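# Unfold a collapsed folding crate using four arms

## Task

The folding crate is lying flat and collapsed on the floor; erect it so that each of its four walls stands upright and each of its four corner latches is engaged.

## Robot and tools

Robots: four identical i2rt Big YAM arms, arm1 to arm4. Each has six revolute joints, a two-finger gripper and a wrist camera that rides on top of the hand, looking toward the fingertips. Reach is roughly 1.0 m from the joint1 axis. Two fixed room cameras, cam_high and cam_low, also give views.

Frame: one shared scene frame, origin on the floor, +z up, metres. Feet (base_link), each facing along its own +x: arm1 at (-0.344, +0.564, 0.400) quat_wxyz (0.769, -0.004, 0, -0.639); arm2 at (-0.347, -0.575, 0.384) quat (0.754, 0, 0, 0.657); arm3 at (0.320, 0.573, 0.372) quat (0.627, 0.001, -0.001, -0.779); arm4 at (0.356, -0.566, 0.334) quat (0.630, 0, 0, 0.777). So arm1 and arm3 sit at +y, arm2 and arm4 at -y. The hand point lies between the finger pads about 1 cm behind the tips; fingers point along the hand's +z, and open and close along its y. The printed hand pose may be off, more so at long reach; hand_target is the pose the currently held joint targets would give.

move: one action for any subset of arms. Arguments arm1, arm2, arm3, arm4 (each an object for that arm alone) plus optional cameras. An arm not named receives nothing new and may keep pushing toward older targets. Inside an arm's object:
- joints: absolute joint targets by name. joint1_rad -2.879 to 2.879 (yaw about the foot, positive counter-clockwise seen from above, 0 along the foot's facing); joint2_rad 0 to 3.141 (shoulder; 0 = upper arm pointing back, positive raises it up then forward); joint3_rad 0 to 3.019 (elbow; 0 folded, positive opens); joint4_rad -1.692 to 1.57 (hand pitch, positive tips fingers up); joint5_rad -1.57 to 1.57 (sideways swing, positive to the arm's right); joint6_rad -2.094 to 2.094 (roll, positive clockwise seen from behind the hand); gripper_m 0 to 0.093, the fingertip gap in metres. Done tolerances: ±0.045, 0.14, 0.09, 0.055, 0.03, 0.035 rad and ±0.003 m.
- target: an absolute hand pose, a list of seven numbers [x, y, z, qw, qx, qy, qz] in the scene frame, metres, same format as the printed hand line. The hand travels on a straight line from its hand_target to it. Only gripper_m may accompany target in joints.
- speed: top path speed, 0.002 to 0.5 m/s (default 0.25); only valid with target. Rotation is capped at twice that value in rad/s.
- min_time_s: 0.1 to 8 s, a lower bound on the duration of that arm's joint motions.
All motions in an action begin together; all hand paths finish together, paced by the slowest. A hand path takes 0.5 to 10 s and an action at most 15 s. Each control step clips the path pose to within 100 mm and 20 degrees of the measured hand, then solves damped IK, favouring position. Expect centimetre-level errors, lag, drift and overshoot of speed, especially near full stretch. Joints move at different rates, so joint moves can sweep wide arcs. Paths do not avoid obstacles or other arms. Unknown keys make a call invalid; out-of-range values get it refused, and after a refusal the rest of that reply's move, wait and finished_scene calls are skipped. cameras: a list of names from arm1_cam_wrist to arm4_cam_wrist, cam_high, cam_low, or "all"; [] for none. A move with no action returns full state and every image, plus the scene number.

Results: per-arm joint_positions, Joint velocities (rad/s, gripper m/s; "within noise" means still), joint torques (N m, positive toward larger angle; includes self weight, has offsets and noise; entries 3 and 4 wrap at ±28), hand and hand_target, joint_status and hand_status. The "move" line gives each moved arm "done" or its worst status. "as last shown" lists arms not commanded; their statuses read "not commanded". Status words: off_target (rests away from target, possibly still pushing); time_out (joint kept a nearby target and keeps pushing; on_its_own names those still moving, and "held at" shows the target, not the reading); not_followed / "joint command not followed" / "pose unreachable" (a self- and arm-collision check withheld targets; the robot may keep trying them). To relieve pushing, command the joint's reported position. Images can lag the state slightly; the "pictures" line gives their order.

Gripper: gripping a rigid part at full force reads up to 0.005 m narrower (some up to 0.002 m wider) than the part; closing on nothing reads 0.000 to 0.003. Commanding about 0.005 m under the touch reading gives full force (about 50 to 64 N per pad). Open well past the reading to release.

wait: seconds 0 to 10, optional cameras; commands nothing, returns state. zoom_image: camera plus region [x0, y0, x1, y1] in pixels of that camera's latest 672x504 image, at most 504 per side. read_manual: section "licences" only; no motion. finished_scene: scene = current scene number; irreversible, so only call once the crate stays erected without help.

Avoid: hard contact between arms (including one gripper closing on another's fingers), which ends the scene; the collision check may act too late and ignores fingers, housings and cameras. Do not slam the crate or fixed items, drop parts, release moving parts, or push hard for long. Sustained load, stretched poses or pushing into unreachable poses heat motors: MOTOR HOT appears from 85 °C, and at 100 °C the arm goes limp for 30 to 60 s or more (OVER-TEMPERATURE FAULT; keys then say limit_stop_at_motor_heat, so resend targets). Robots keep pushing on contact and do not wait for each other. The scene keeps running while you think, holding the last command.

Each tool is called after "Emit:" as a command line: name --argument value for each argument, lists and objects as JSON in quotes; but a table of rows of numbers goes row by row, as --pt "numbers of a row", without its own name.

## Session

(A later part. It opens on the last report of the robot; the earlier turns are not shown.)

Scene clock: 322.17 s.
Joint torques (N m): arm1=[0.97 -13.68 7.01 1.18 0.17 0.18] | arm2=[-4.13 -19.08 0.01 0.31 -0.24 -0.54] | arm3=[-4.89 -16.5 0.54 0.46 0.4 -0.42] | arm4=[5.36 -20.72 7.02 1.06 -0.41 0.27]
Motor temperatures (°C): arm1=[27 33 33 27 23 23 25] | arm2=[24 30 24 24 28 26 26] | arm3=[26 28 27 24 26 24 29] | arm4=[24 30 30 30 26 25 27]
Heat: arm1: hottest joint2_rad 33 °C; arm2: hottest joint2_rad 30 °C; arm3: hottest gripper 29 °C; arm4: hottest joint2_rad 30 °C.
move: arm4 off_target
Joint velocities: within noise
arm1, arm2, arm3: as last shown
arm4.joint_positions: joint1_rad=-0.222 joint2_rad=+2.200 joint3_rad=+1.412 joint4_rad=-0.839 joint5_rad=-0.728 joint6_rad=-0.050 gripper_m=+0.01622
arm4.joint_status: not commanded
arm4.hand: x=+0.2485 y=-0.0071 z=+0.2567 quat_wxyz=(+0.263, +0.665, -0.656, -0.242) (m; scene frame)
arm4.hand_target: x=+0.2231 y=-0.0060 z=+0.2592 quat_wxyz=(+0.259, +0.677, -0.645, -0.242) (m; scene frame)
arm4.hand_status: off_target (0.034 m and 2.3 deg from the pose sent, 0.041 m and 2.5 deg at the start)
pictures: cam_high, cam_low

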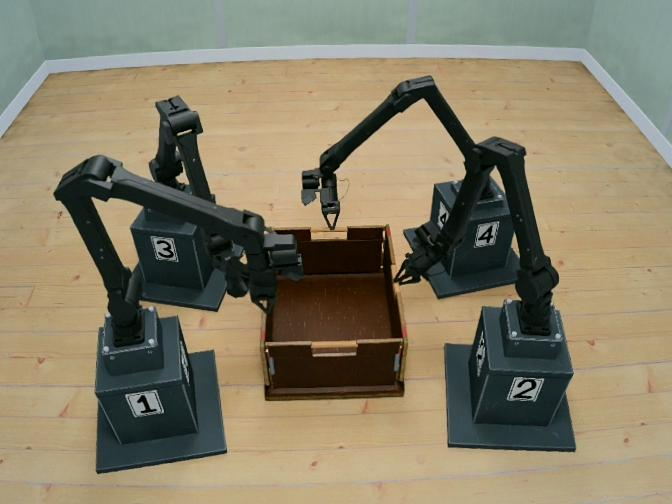

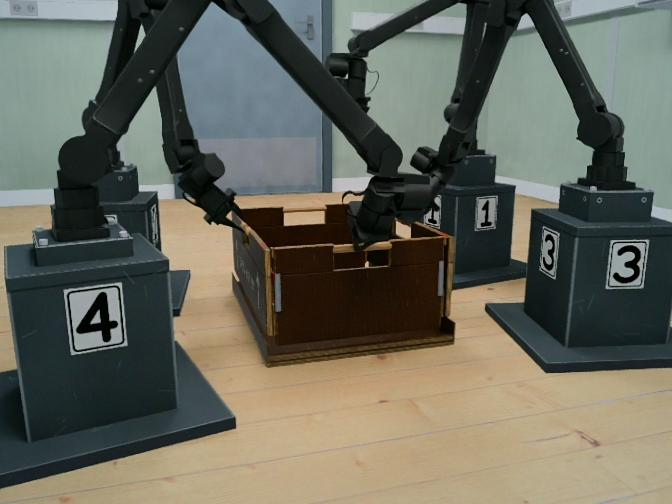

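Emit:
move --arm4 '{"target": [0.185, -0.004, 0.260, -0.2604, -0.6784, 0.6415, 0.2463], "speed": 0.1}' --cameras '["cam_high"]'

Emit:
zoom_image --camera "cam_high" --region '[260, 210, 410, 310]'

Scene clock: 325.37 s.
Joint torques (N m): arm1=[0.67 -13.16 7.04 1.02 0.18 0.24] | arm2=[-4.13 -19.02 -0.01 0.29 -0.24 -0.55] | arm3=[-4.54 -15.97 0.66 0.38 0.41 -0.4] | arm4=[9.41 -20.01 7.76 1.91 -1.12 0.57]
Motor temperatures (°C): arm1=[27 33 33 27 23 23 25] | arm2=[24 30 24 24 28 26 26] | arm3=[26 28 27 24 26 24 29] | arm4=[24 30 30 30 26 25 27]
Heat: arm1: hottest joint2_rad 33 °C; arm2: hottest joint2_rad 30 °C; arm3: hottest gripper 29 °C; arm4: hottest joint2_rad 30 °C.
move: arm4 off_target
Joint velocities: within noise
arm1, arm2, arm3: as last shown
arm4.joint_positions: joint1_rad=-0.214 joint2_rad=+2.187 joint3_rad=+1.392 joint4_rad=-0.799 joint5_rad=-0.714 joint6_rad=-0.008 gripper_m=+0.01622
arm4.joint_status: not commanded
arm4.hand: x=+0.2461 y=-0.0065 z=+0.2570 quat_wxyz=(+0.253, +0.660, -0.665, -0.242) (m; scene frame)
arm4.hand_target: x=+0.1881 y=-0.0074 z=+0.2608 quat_wxyz=(+0.260, +0.680, -0.640, -0.246) (m; scene frame)
arm4.hand_status: off_target (0.061 m and 3.5 deg from the pose sent, 0.064 m and 2.3 deg at the start)
pictures: cam_high

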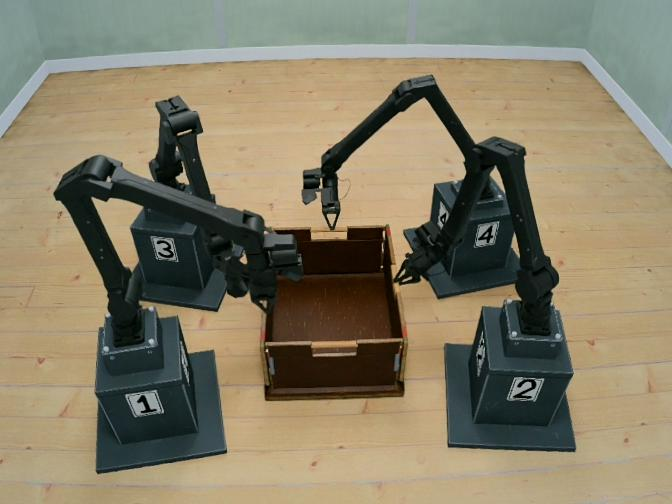

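Scaled by 3.360 from the camera's 672x504 image, which has a finer 960x720 frame.

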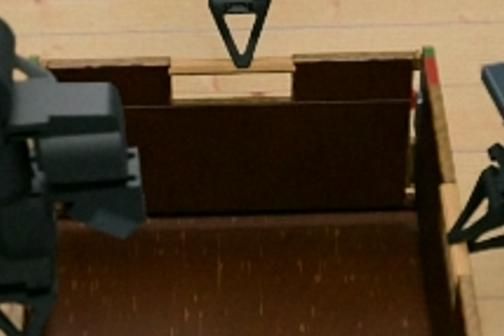

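Emit:
move --arm4 '{"target": [0.246, -0.004, 0.256, -0.2604, -0.6784, 0.6415, 0.2463], "speed": 0.1}' --arm3 '{"target": [-0.044, 0.214, 0.252, 0.3825, 0.9235, 0.0258, 0.0107], "speed": 0.1}' --arm2 '{"target": [-0.040, -0.232, 0.250, -0.0107, -0.0258, 0.9235, 0.3825], "speed": 0.1}'

Emit:
move --arm4 '{"joints": {"gripper_m": 0.045}}' --arm3 '{"joints": {"gripper_m": 0.045}}' --arm2 '{"joints": {"gripper_m": 0.045}}' --cameras '["all"]'

Scene clock: 329.03 s.
Joint torques (N m): arm1=[0.32 -14.33 7.06 1.26 0.23 0.24] | arm2=[-0.97 -17.14 1.17 0.7 0.06 -0.3] | arm3=[-1.14 -15.15 2.47 1.24 0.91 -0.12] | arm4=[2.14 -18.78 9.44 -1.18 -0.66 -0.34]
Motor temperatures (°C): arm1=[27 32 33 27 23 23 25] | arm2=[24 30 24 24 28 26 26] | arm3=[26 28 27 24 26 24 29] | arm4=[25 30 30 30 27 25 27]
Heat: arm1: hottest joint3_rad 33 °C; arm2: hottest joint2_rad 30 °C; arm3: hottest gripper 29 °C; arm4: hottest joint2_rad 30 °C.
move: arm2 done; arm3 done; arm4 off_target
Joint velocities: within noise
arm1: as last shown
arm2.joint_positions: joint1_rad=-0.810 joint2_rad=+2.104 joint3_rad=+0.739 joint4_rad=+0.277 joint5_rad=-0.656 joint6_rad=+0.740 gripper_m=+0.01676
arm2.joint_status: not commanded
arm2.hand: x=-0.0440 y=-0.2268 z=+0.2450 quat_wxyz=(+0.021, +0.024, -0.922, -0.386) (m; scene frame)
arm2.hand_target: x=-0.0451 y=-0.2346 z=+0.2483 quat_wxyz=(+0.016, +0.025, -0.924, -0.381) (m; scene frame)
arm2.hand_status: done (0.008 m and 1.3 deg from the pose sent, 0.008 m and 1.5 deg at the start)
arm3.joint_positions: joint1_rad=-0.781 joint2_rad=+2.087 joint3_rad=+0.898 joint4_rad=+0.085 joint5_rad=-0.695 joint6_rad=+0.679 gripper_m=+0.01630
arm3.joint_status: not commanded
arm3.hand: x=-0.0418 y=+0.2066 z=+0.2569 quat_wxyz=(-0.396, -0.918, -0.030, -0.019) (m; scene frame)
arm3.hand_target: x=-0.0440 y=+0.2142 z=+0.2521 quat_wxyz=(-0.383, -0.924, -0.026, -0.010) (m; scene frame)
arm3.hand_status: done (0.009 m and 2.0 deg from the pose sent, 0.009 m and 2.5 deg at the start)
arm4.joint_positions: joint1_rad=-0.223 joint2_rad=+2.193 joint3_rad=+1.397 joint4_rad=-0.815 joint5_rad=-0.728 joint6_rad=-0.047 gripper_m=+0.01622
arm4.joint_status: not commanded
arm4.hand: x=+0.2494 y=-0.0076 z=+0.2566 quat_wxyz=(+0.257, +0.666, -0.655, -0.247) (m; scene frame)
arm4.hand_target: x=+0.2460 y=-0.0025 z=+0.2558 quat_wxyz=(+0.259, +0.676, -0.644, -0.248) (m; scene frame)
arm4.hand_status: off_target (0.005 m and 2.2 deg from the pose sent, 0.003 m and 3.5 deg at the start)
pictures: none

Scene clock: 329.77 s.
Joint torques (N m): arm1=[0.67 -13.63 7.09 1.36 0.19 0.22] | arm2=[-0.44 -16.5 2.47 0.72 -0.17 -0.2] | arm3=[-1.2 -14.74 2.55 1.35 -0.02 -0.09] | arm4=[2.61 -18.67 9.46 -0.59 -0.6 -0.2]
Motor temperatures (°C): arm1=[27 32 33 27 23 23 25] | arm2=[24 29 24 24 28 26 26] | arm3=[26 28 27 24 26 24 29] | arm4=[25 30 30 30 27 25 27]
Heat: arm1: hottest joint3_rad 33 °C; arm2: hottest joint2_rad 29 °C; arm3: hottest gripper 29 °C; arm4: hottest joint2_rad 30 °C.
move: arm2 done; arm3 done; arm4 done
Joint velocities: within noise
arm1: as last shown
arm2.joint_positions: joint1_rad=-0.822 joint2_rad=+2.101 joint3_rad=+0.716 joint4_rad=+0.277 joint5_rad=-0.647 joint6_rad=+0.734 gripper_m=+0.04487
arm2.joint_status: all done
arm2.hand: x=-0.0485 y=-0.2383 z=+0.2415 quat_wxyz=(+0.022, +0.017, -0.926, -0.378) (m; scene frame)
arm2.hand_target: x=-0.0424 y=-0.2381 z=+0.2481 quat_wxyz=(+0.013, +0.020, -0.925, -0.380) (m; scene frame)
arm2.hand_status: not commanded
arm3.joint_positions: joint1_rad=-0.790 joint2_rad=+2.085 joint3_rad=+0.898 joint4_rad=+0.085 joint5_rad=-0.659 joint6_rad=+0.679 gripper_m=+0.04489
arm3.joint_status: all done
arm3.hand: x=-0.0495 y=+0.2129 z=+0.2541 quat_wxyz=(-0.384, -0.923, -0.022, -0.006) (m; scene frame)
arm3.hand_target: x=-0.0483 y=+0.2181 z=+0.2517 quat_wxyz=(-0.380, -0.925, -0.021, -0.006) (m; scene frame)
arm3.hand_status: not commanded
arm4.joint_positions: joint1_rad=-0.213 joint2_rad=+2.193 joint3_rad=+1.397 joint4_rad=-0.838 joint5_rad=-0.730 joint6_rad=-0.059 gripper_m=+0.04493
arm4.joint_status: all done
arm4.hand: x=+0.2432 y=-0.0135 z=+0.2570 quat_wxyz=(+0.265, +0.670, -0.650, -0.240) (m; scene frame)
arm4.hand_target: x=+0.2403 y=-0.0055 z=+0.2559 quat_wxyz=(+0.263, +0.678, -0.642, -0.244) (m; scene frame)
arm4.hand_status: not commanded
pictures: arm1_cam_wrist, arm2_cam_wrist, arm3_cam_wrist, arm4_cam_wrist, cam_high, cam_low

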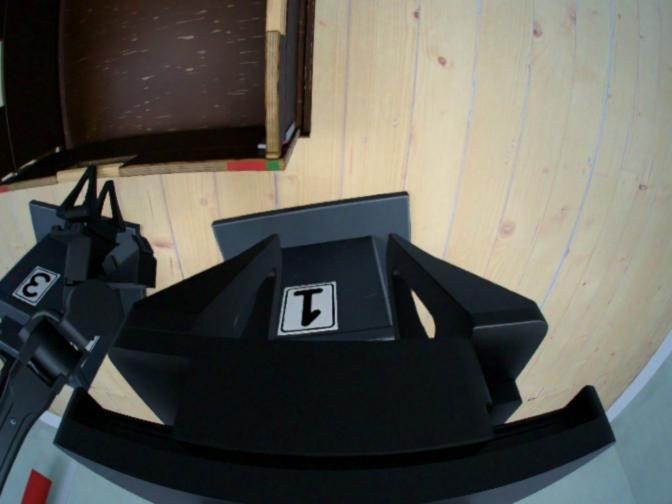

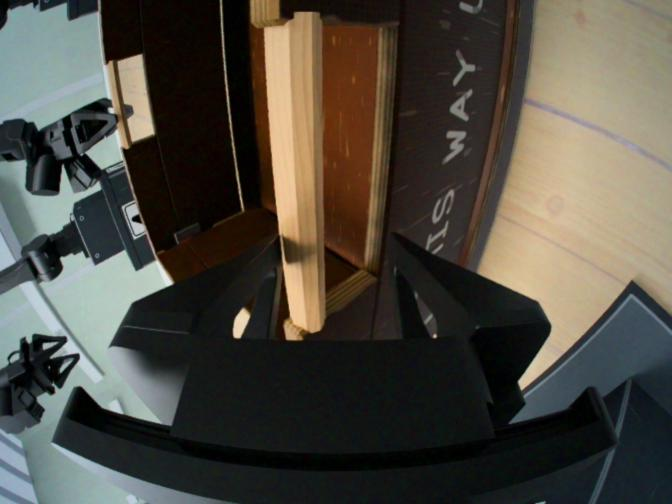

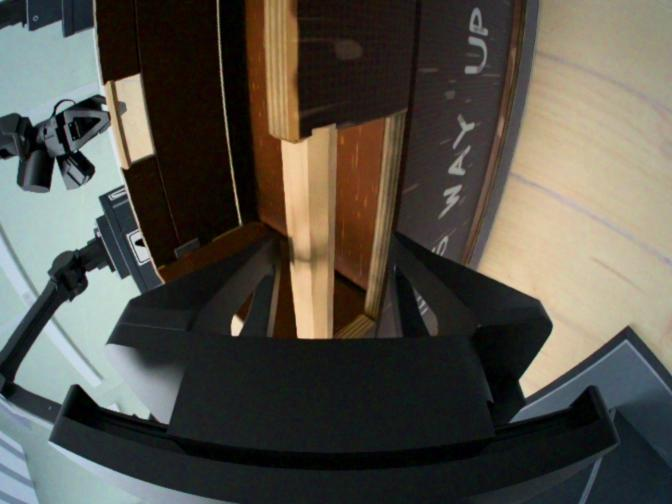

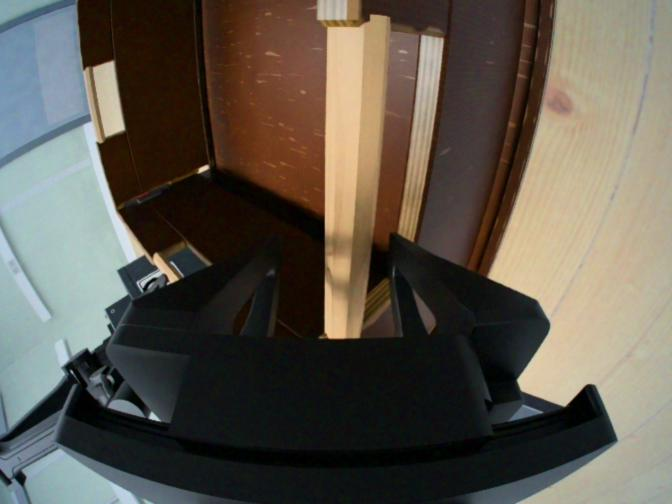

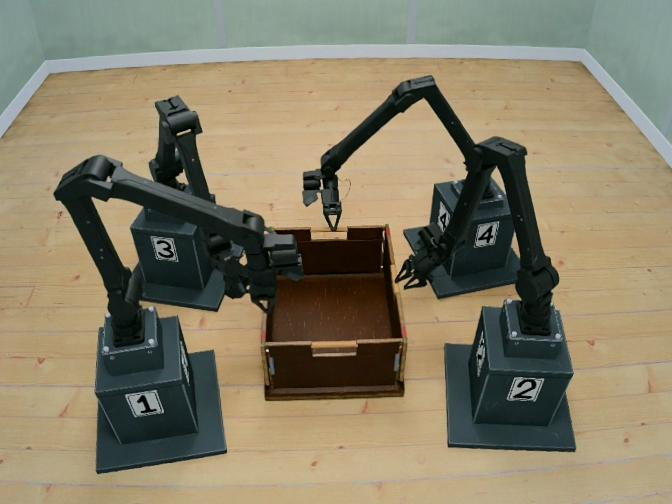

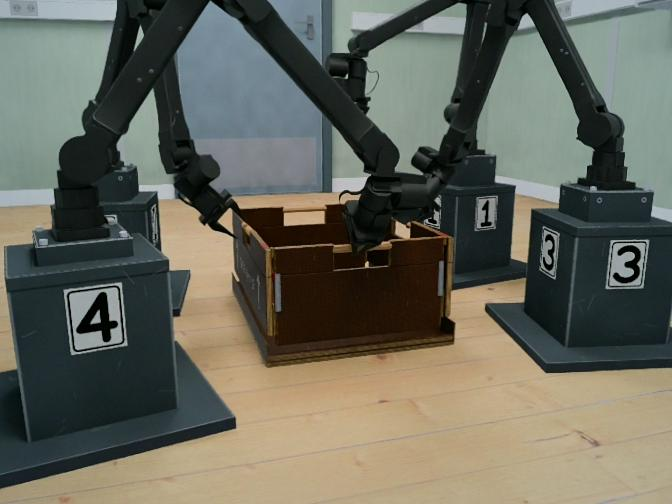

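Emit:
move --arm4 '{"target": [0.319, -0.004, 0.328, -0.2604, -0.6784, 0.6415, 0.2463], "speed": 0.15}' --arm3 '{"target": [-0.046, 0.280, 0.327, 0.3825, 0.9235, 0.0258, 0.0107], "speed": 0.15}' --arm2 '{"target": [-0.042, -0.296, 0.327, -0.0107, -0.0258, 0.9235, 0.3825], "speed": 0.15}' --cameras '["all"]'

Emit:
zoom_image --camera "cam_high" --region '[240, 200, 440, 410]'

Emit:
zoom_image --camera "cam_low" --region '[220, 190, 480, 370]'

Scene clock: 334.33 s.
Joint torques (N m): arm1=[0.38 -13.39 6.9 1.26 0.23 0.24] | arm2=[-0.67 -14.62 3.66 0.49 -0.55 -0.17] | arm3=[-1.49 -14.1 3.25 0.62 -0.37 -0.14] | arm4=[1.67 -19.37 11 -0.85 -0.4 -0.18]
Motor temperatures (°C): arm1=[27 32 33 27 23 23 25] | arm2=[24 29 24 24 28 26 26] | arm3=[26 28 27 24 26 24 29] | arm4=[25 31 30 30 27 25 27]
Heat: arm1: hottest joint3_rad 33 °C; arm2: hottest joint2_rad 29 °C; arm3: hottest gripper 29 °C; arm4: hottest joint2_rad 31 °C.
move: arm2 done; arm3 done; arm4 off_target
Joint velocities: within noise
arm1: as last shown
arm2.joint_positions: joint1_rad=-0.959 joint2_rad=+1.814 joint3_rad=+0.623 joint4_rad=-0.014 joint5_rad=-0.702 joint6_rad=+0.565 gripper_m=+0.04489
arm2.joint_status: not commanded
arm2.hand: x=-0.0468 y=-0.2948 z=+0.3183 quat_wxyz=(+0.019, +0.021, -0.925, -0.378) (m; scene frame)
arm2.hand_target: x=-0.0421 y=-0.2949 z=+0.3266 quat_wxyz=(+0.011, +0.026, -0.923, -0.383) (m; scene frame)
arm2.hand_status: done (0.010 m and 1.2 deg from the pose sent, 0.103 m and 1.8 deg at the start)
arm3.joint_positions: joint1_rad=-0.914 joint2_rad=+1.854 joint3_rad=+0.822 joint4_rad=-0.172 joint5_rad=-0.715 joint6_rad=+0.521 gripper_m=+0.04491
arm3.joint_status: not commanded
arm3.hand: x=-0.0491 y=+0.2733 z=+0.3259 quat_wxyz=(-0.384, -0.923, -0.026, -0.009) (m; scene frame)
arm3.hand_target: x=-0.0462 y=+0.2793 z=+0.3271 quat_wxyz=(-0.383, -0.923, -0.025, -0.011) (m; scene frame)
arm3.hand_status: done (0.007 m and 0.3 deg from the pose sent, 0.099 m and 0.7 deg at the start)
arm4.joint_positions: joint1_rad=-0.348 joint2_rad=+2.113 joint3_rad=+1.457 joint4_rad=-1.109 joint5_rad=-0.722 joint6_rad=-0.239 gripper_m=+0.04496
arm4.joint_status: not commanded
arm4.hand: x=+0.3177 y=-0.0170 z=+0.3206 quat_wxyz=(+0.273, +0.667, -0.651, -0.240) (m; scene frame)
arm4.hand_target: x=+0.3193 y=-0.0029 z=+0.3281 quat_wxyz=(+0.260, +0.678, -0.641, -0.248) (m; scene frame)
arm4.hand_status: off_target (0.015 m and 2.3 deg from the pose sent, 0.104 m and 1.6 deg at the start)
pictures: arm1_cam_wrist, arm2_cam_wrist, arm3_cam_wrist, arm4_cam_wrist, cam_high, cam_low

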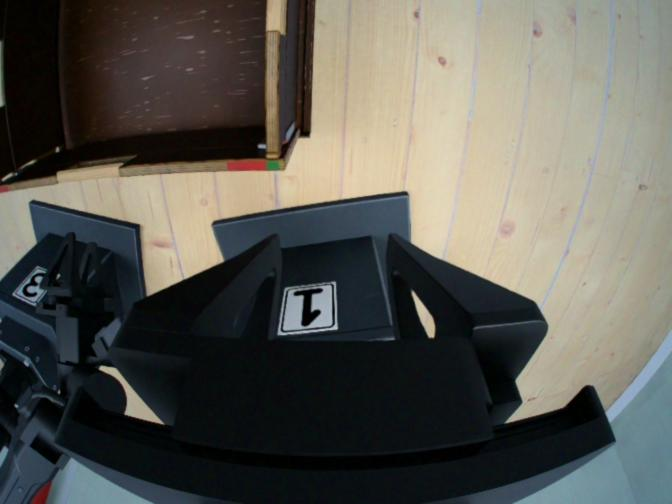

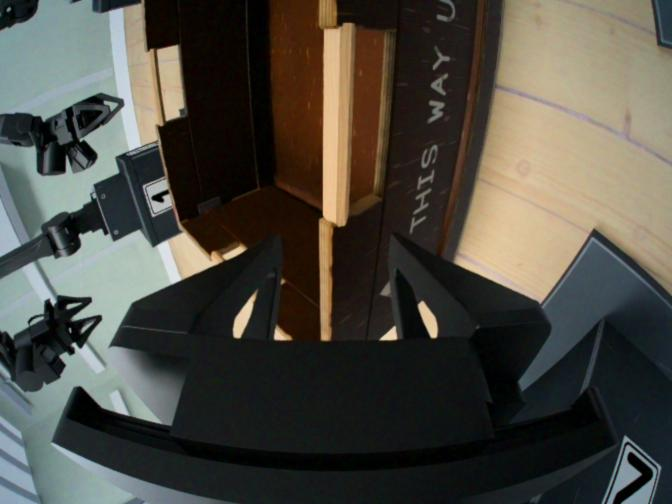

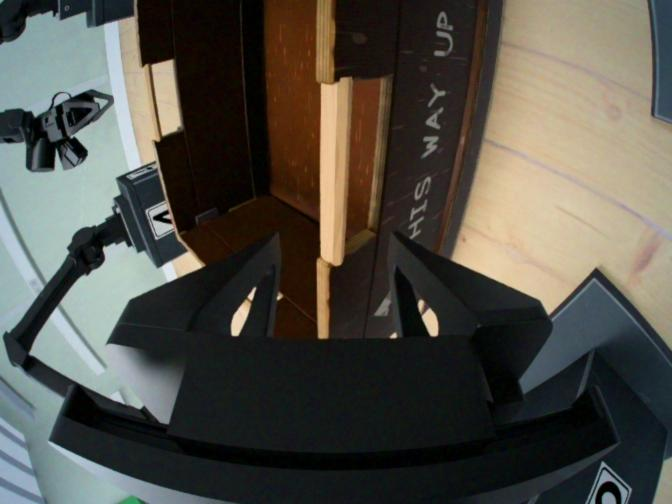

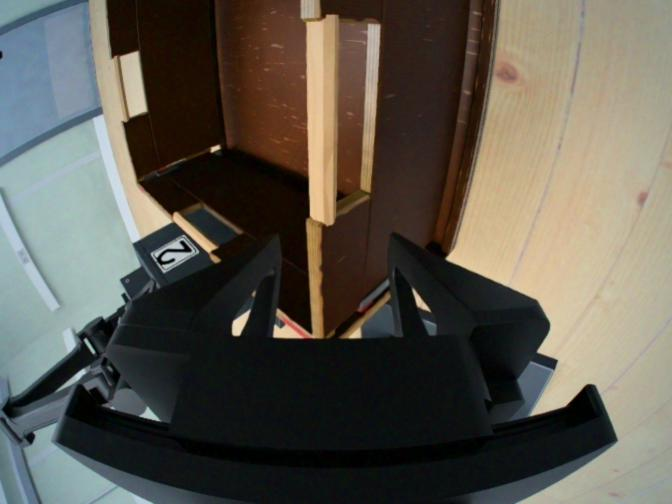

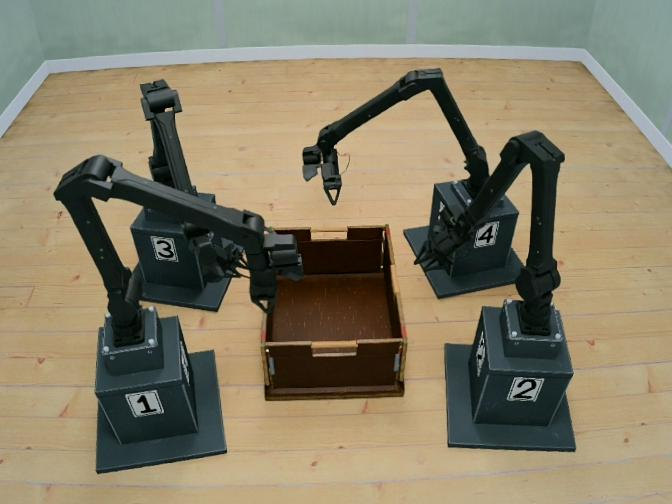

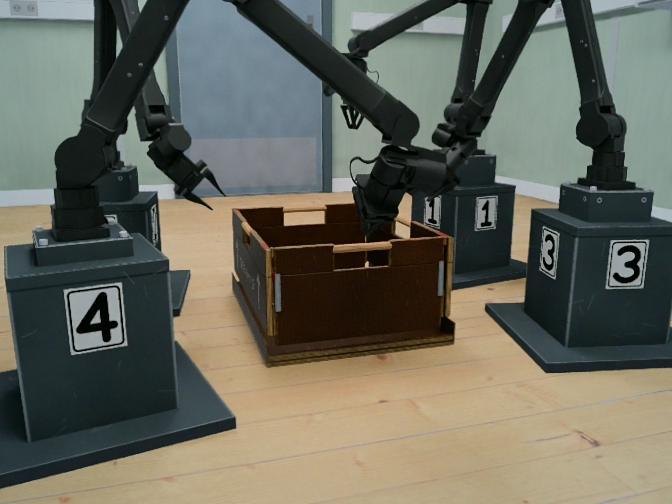

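Scaled by 2.400 from the camera's 672x504 image, which has a finer 960x720 frame.

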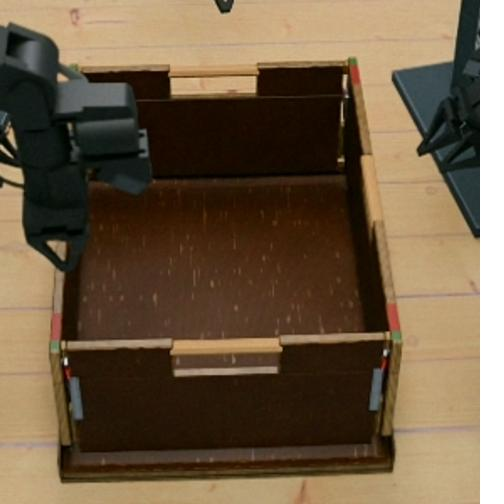

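Scaled by 1.938 from the camera's 672x504 image, which has a finer 960x720 frame.

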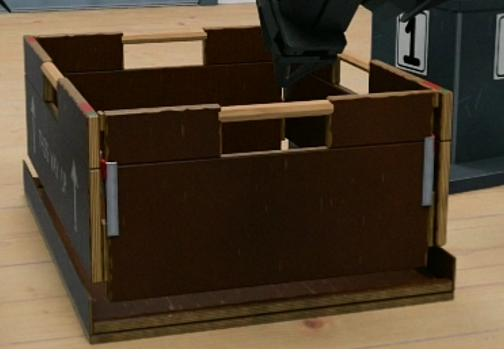

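Emit:
zoom_image --camera "arm1_cam_wrist" --region '[200, 60, 340, 200]'

Emit:
zoom_image --camera "arm4_cam_wrist" --region '[90, 100, 270, 240]'

Emit:
zoom_image --camera "arm4_cam_wrist" --region '[230, 230, 430, 350]'

Emit:
zoom_image --camera "cam_high" --region '[375, 325, 425, 400]'

Scaled by 3.600 from the camera's 672x504 image, which has a finer 960x720 frame.

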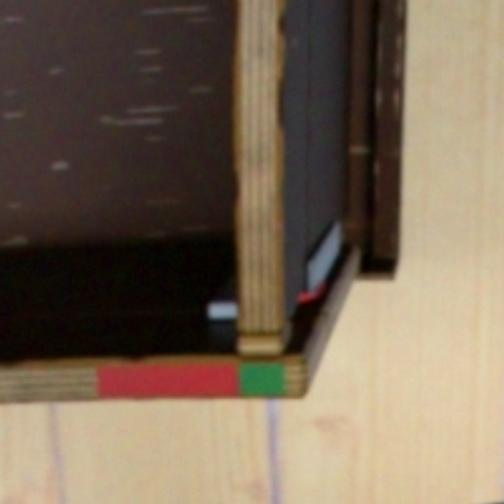

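Scaled by 2.800 from the camera's 672x504 image, which has a finer 960x720 frame.

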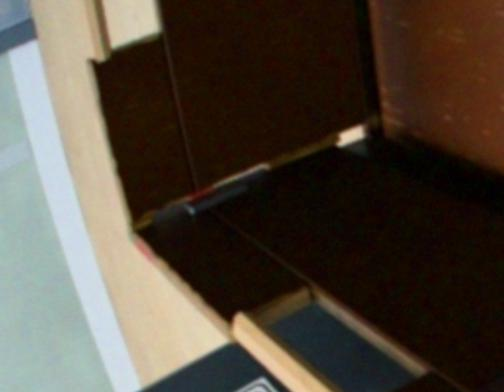

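Scaled by 2.520 from the camera's 672x504 image, which has a finer 960x720 frame.

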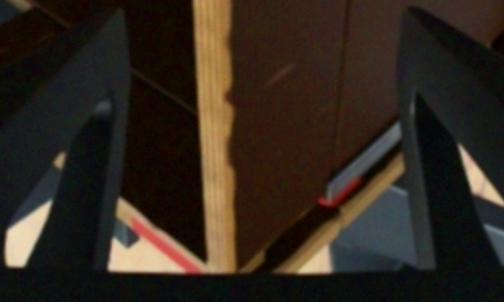

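Scaled by 6.720 from the camera's 672x504 image, which has a finer 960x720 frame.

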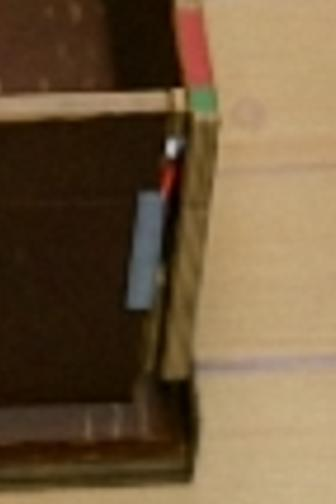

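Emit:
zoom_image --camera "cam_high" --region '[365, 215, 405, 275]'

Emit:
zoom_image --camera "cam_high" --region '[250, 215, 310, 275]'

Emit:
zoom_image --camera "cam_low" --region '[420, 215, 470, 290]'

Emit:
zoom_image --camera "cam_low" --region '[240, 210, 300, 300]'

Scaled by 8.400 from the camera's 672x504 image, which has a finer 960x720 frame.

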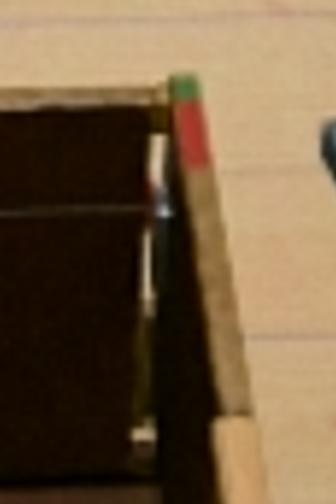

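Scaled by 8.400 from the camera's 672x504 image, which has a finer 960x720 frame.

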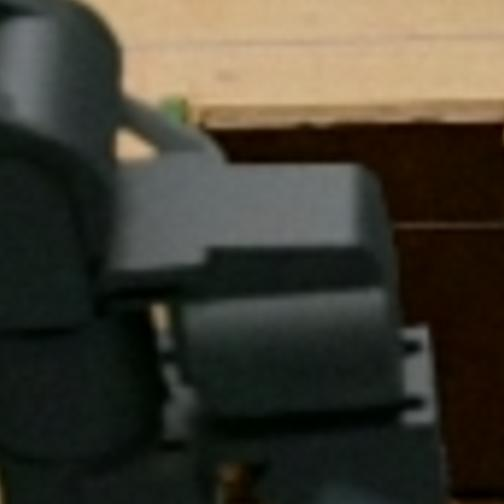

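Scaled by 6.720 from the camera's 672x504 image, which has a finer 960x720 frame.

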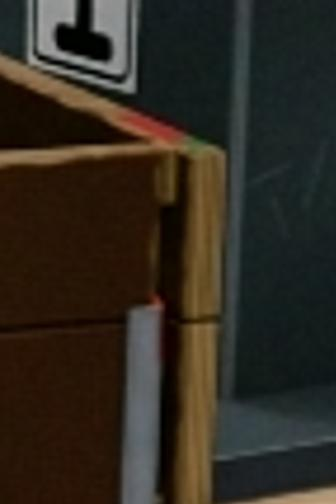

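Scaled by 5.600 from the camera's 672x504 image, which has a finer 960x720 frame.

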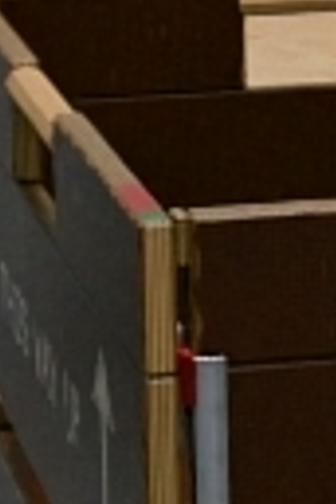

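Emit:
finished_scene --scene 1

The scene is finished: the task was done.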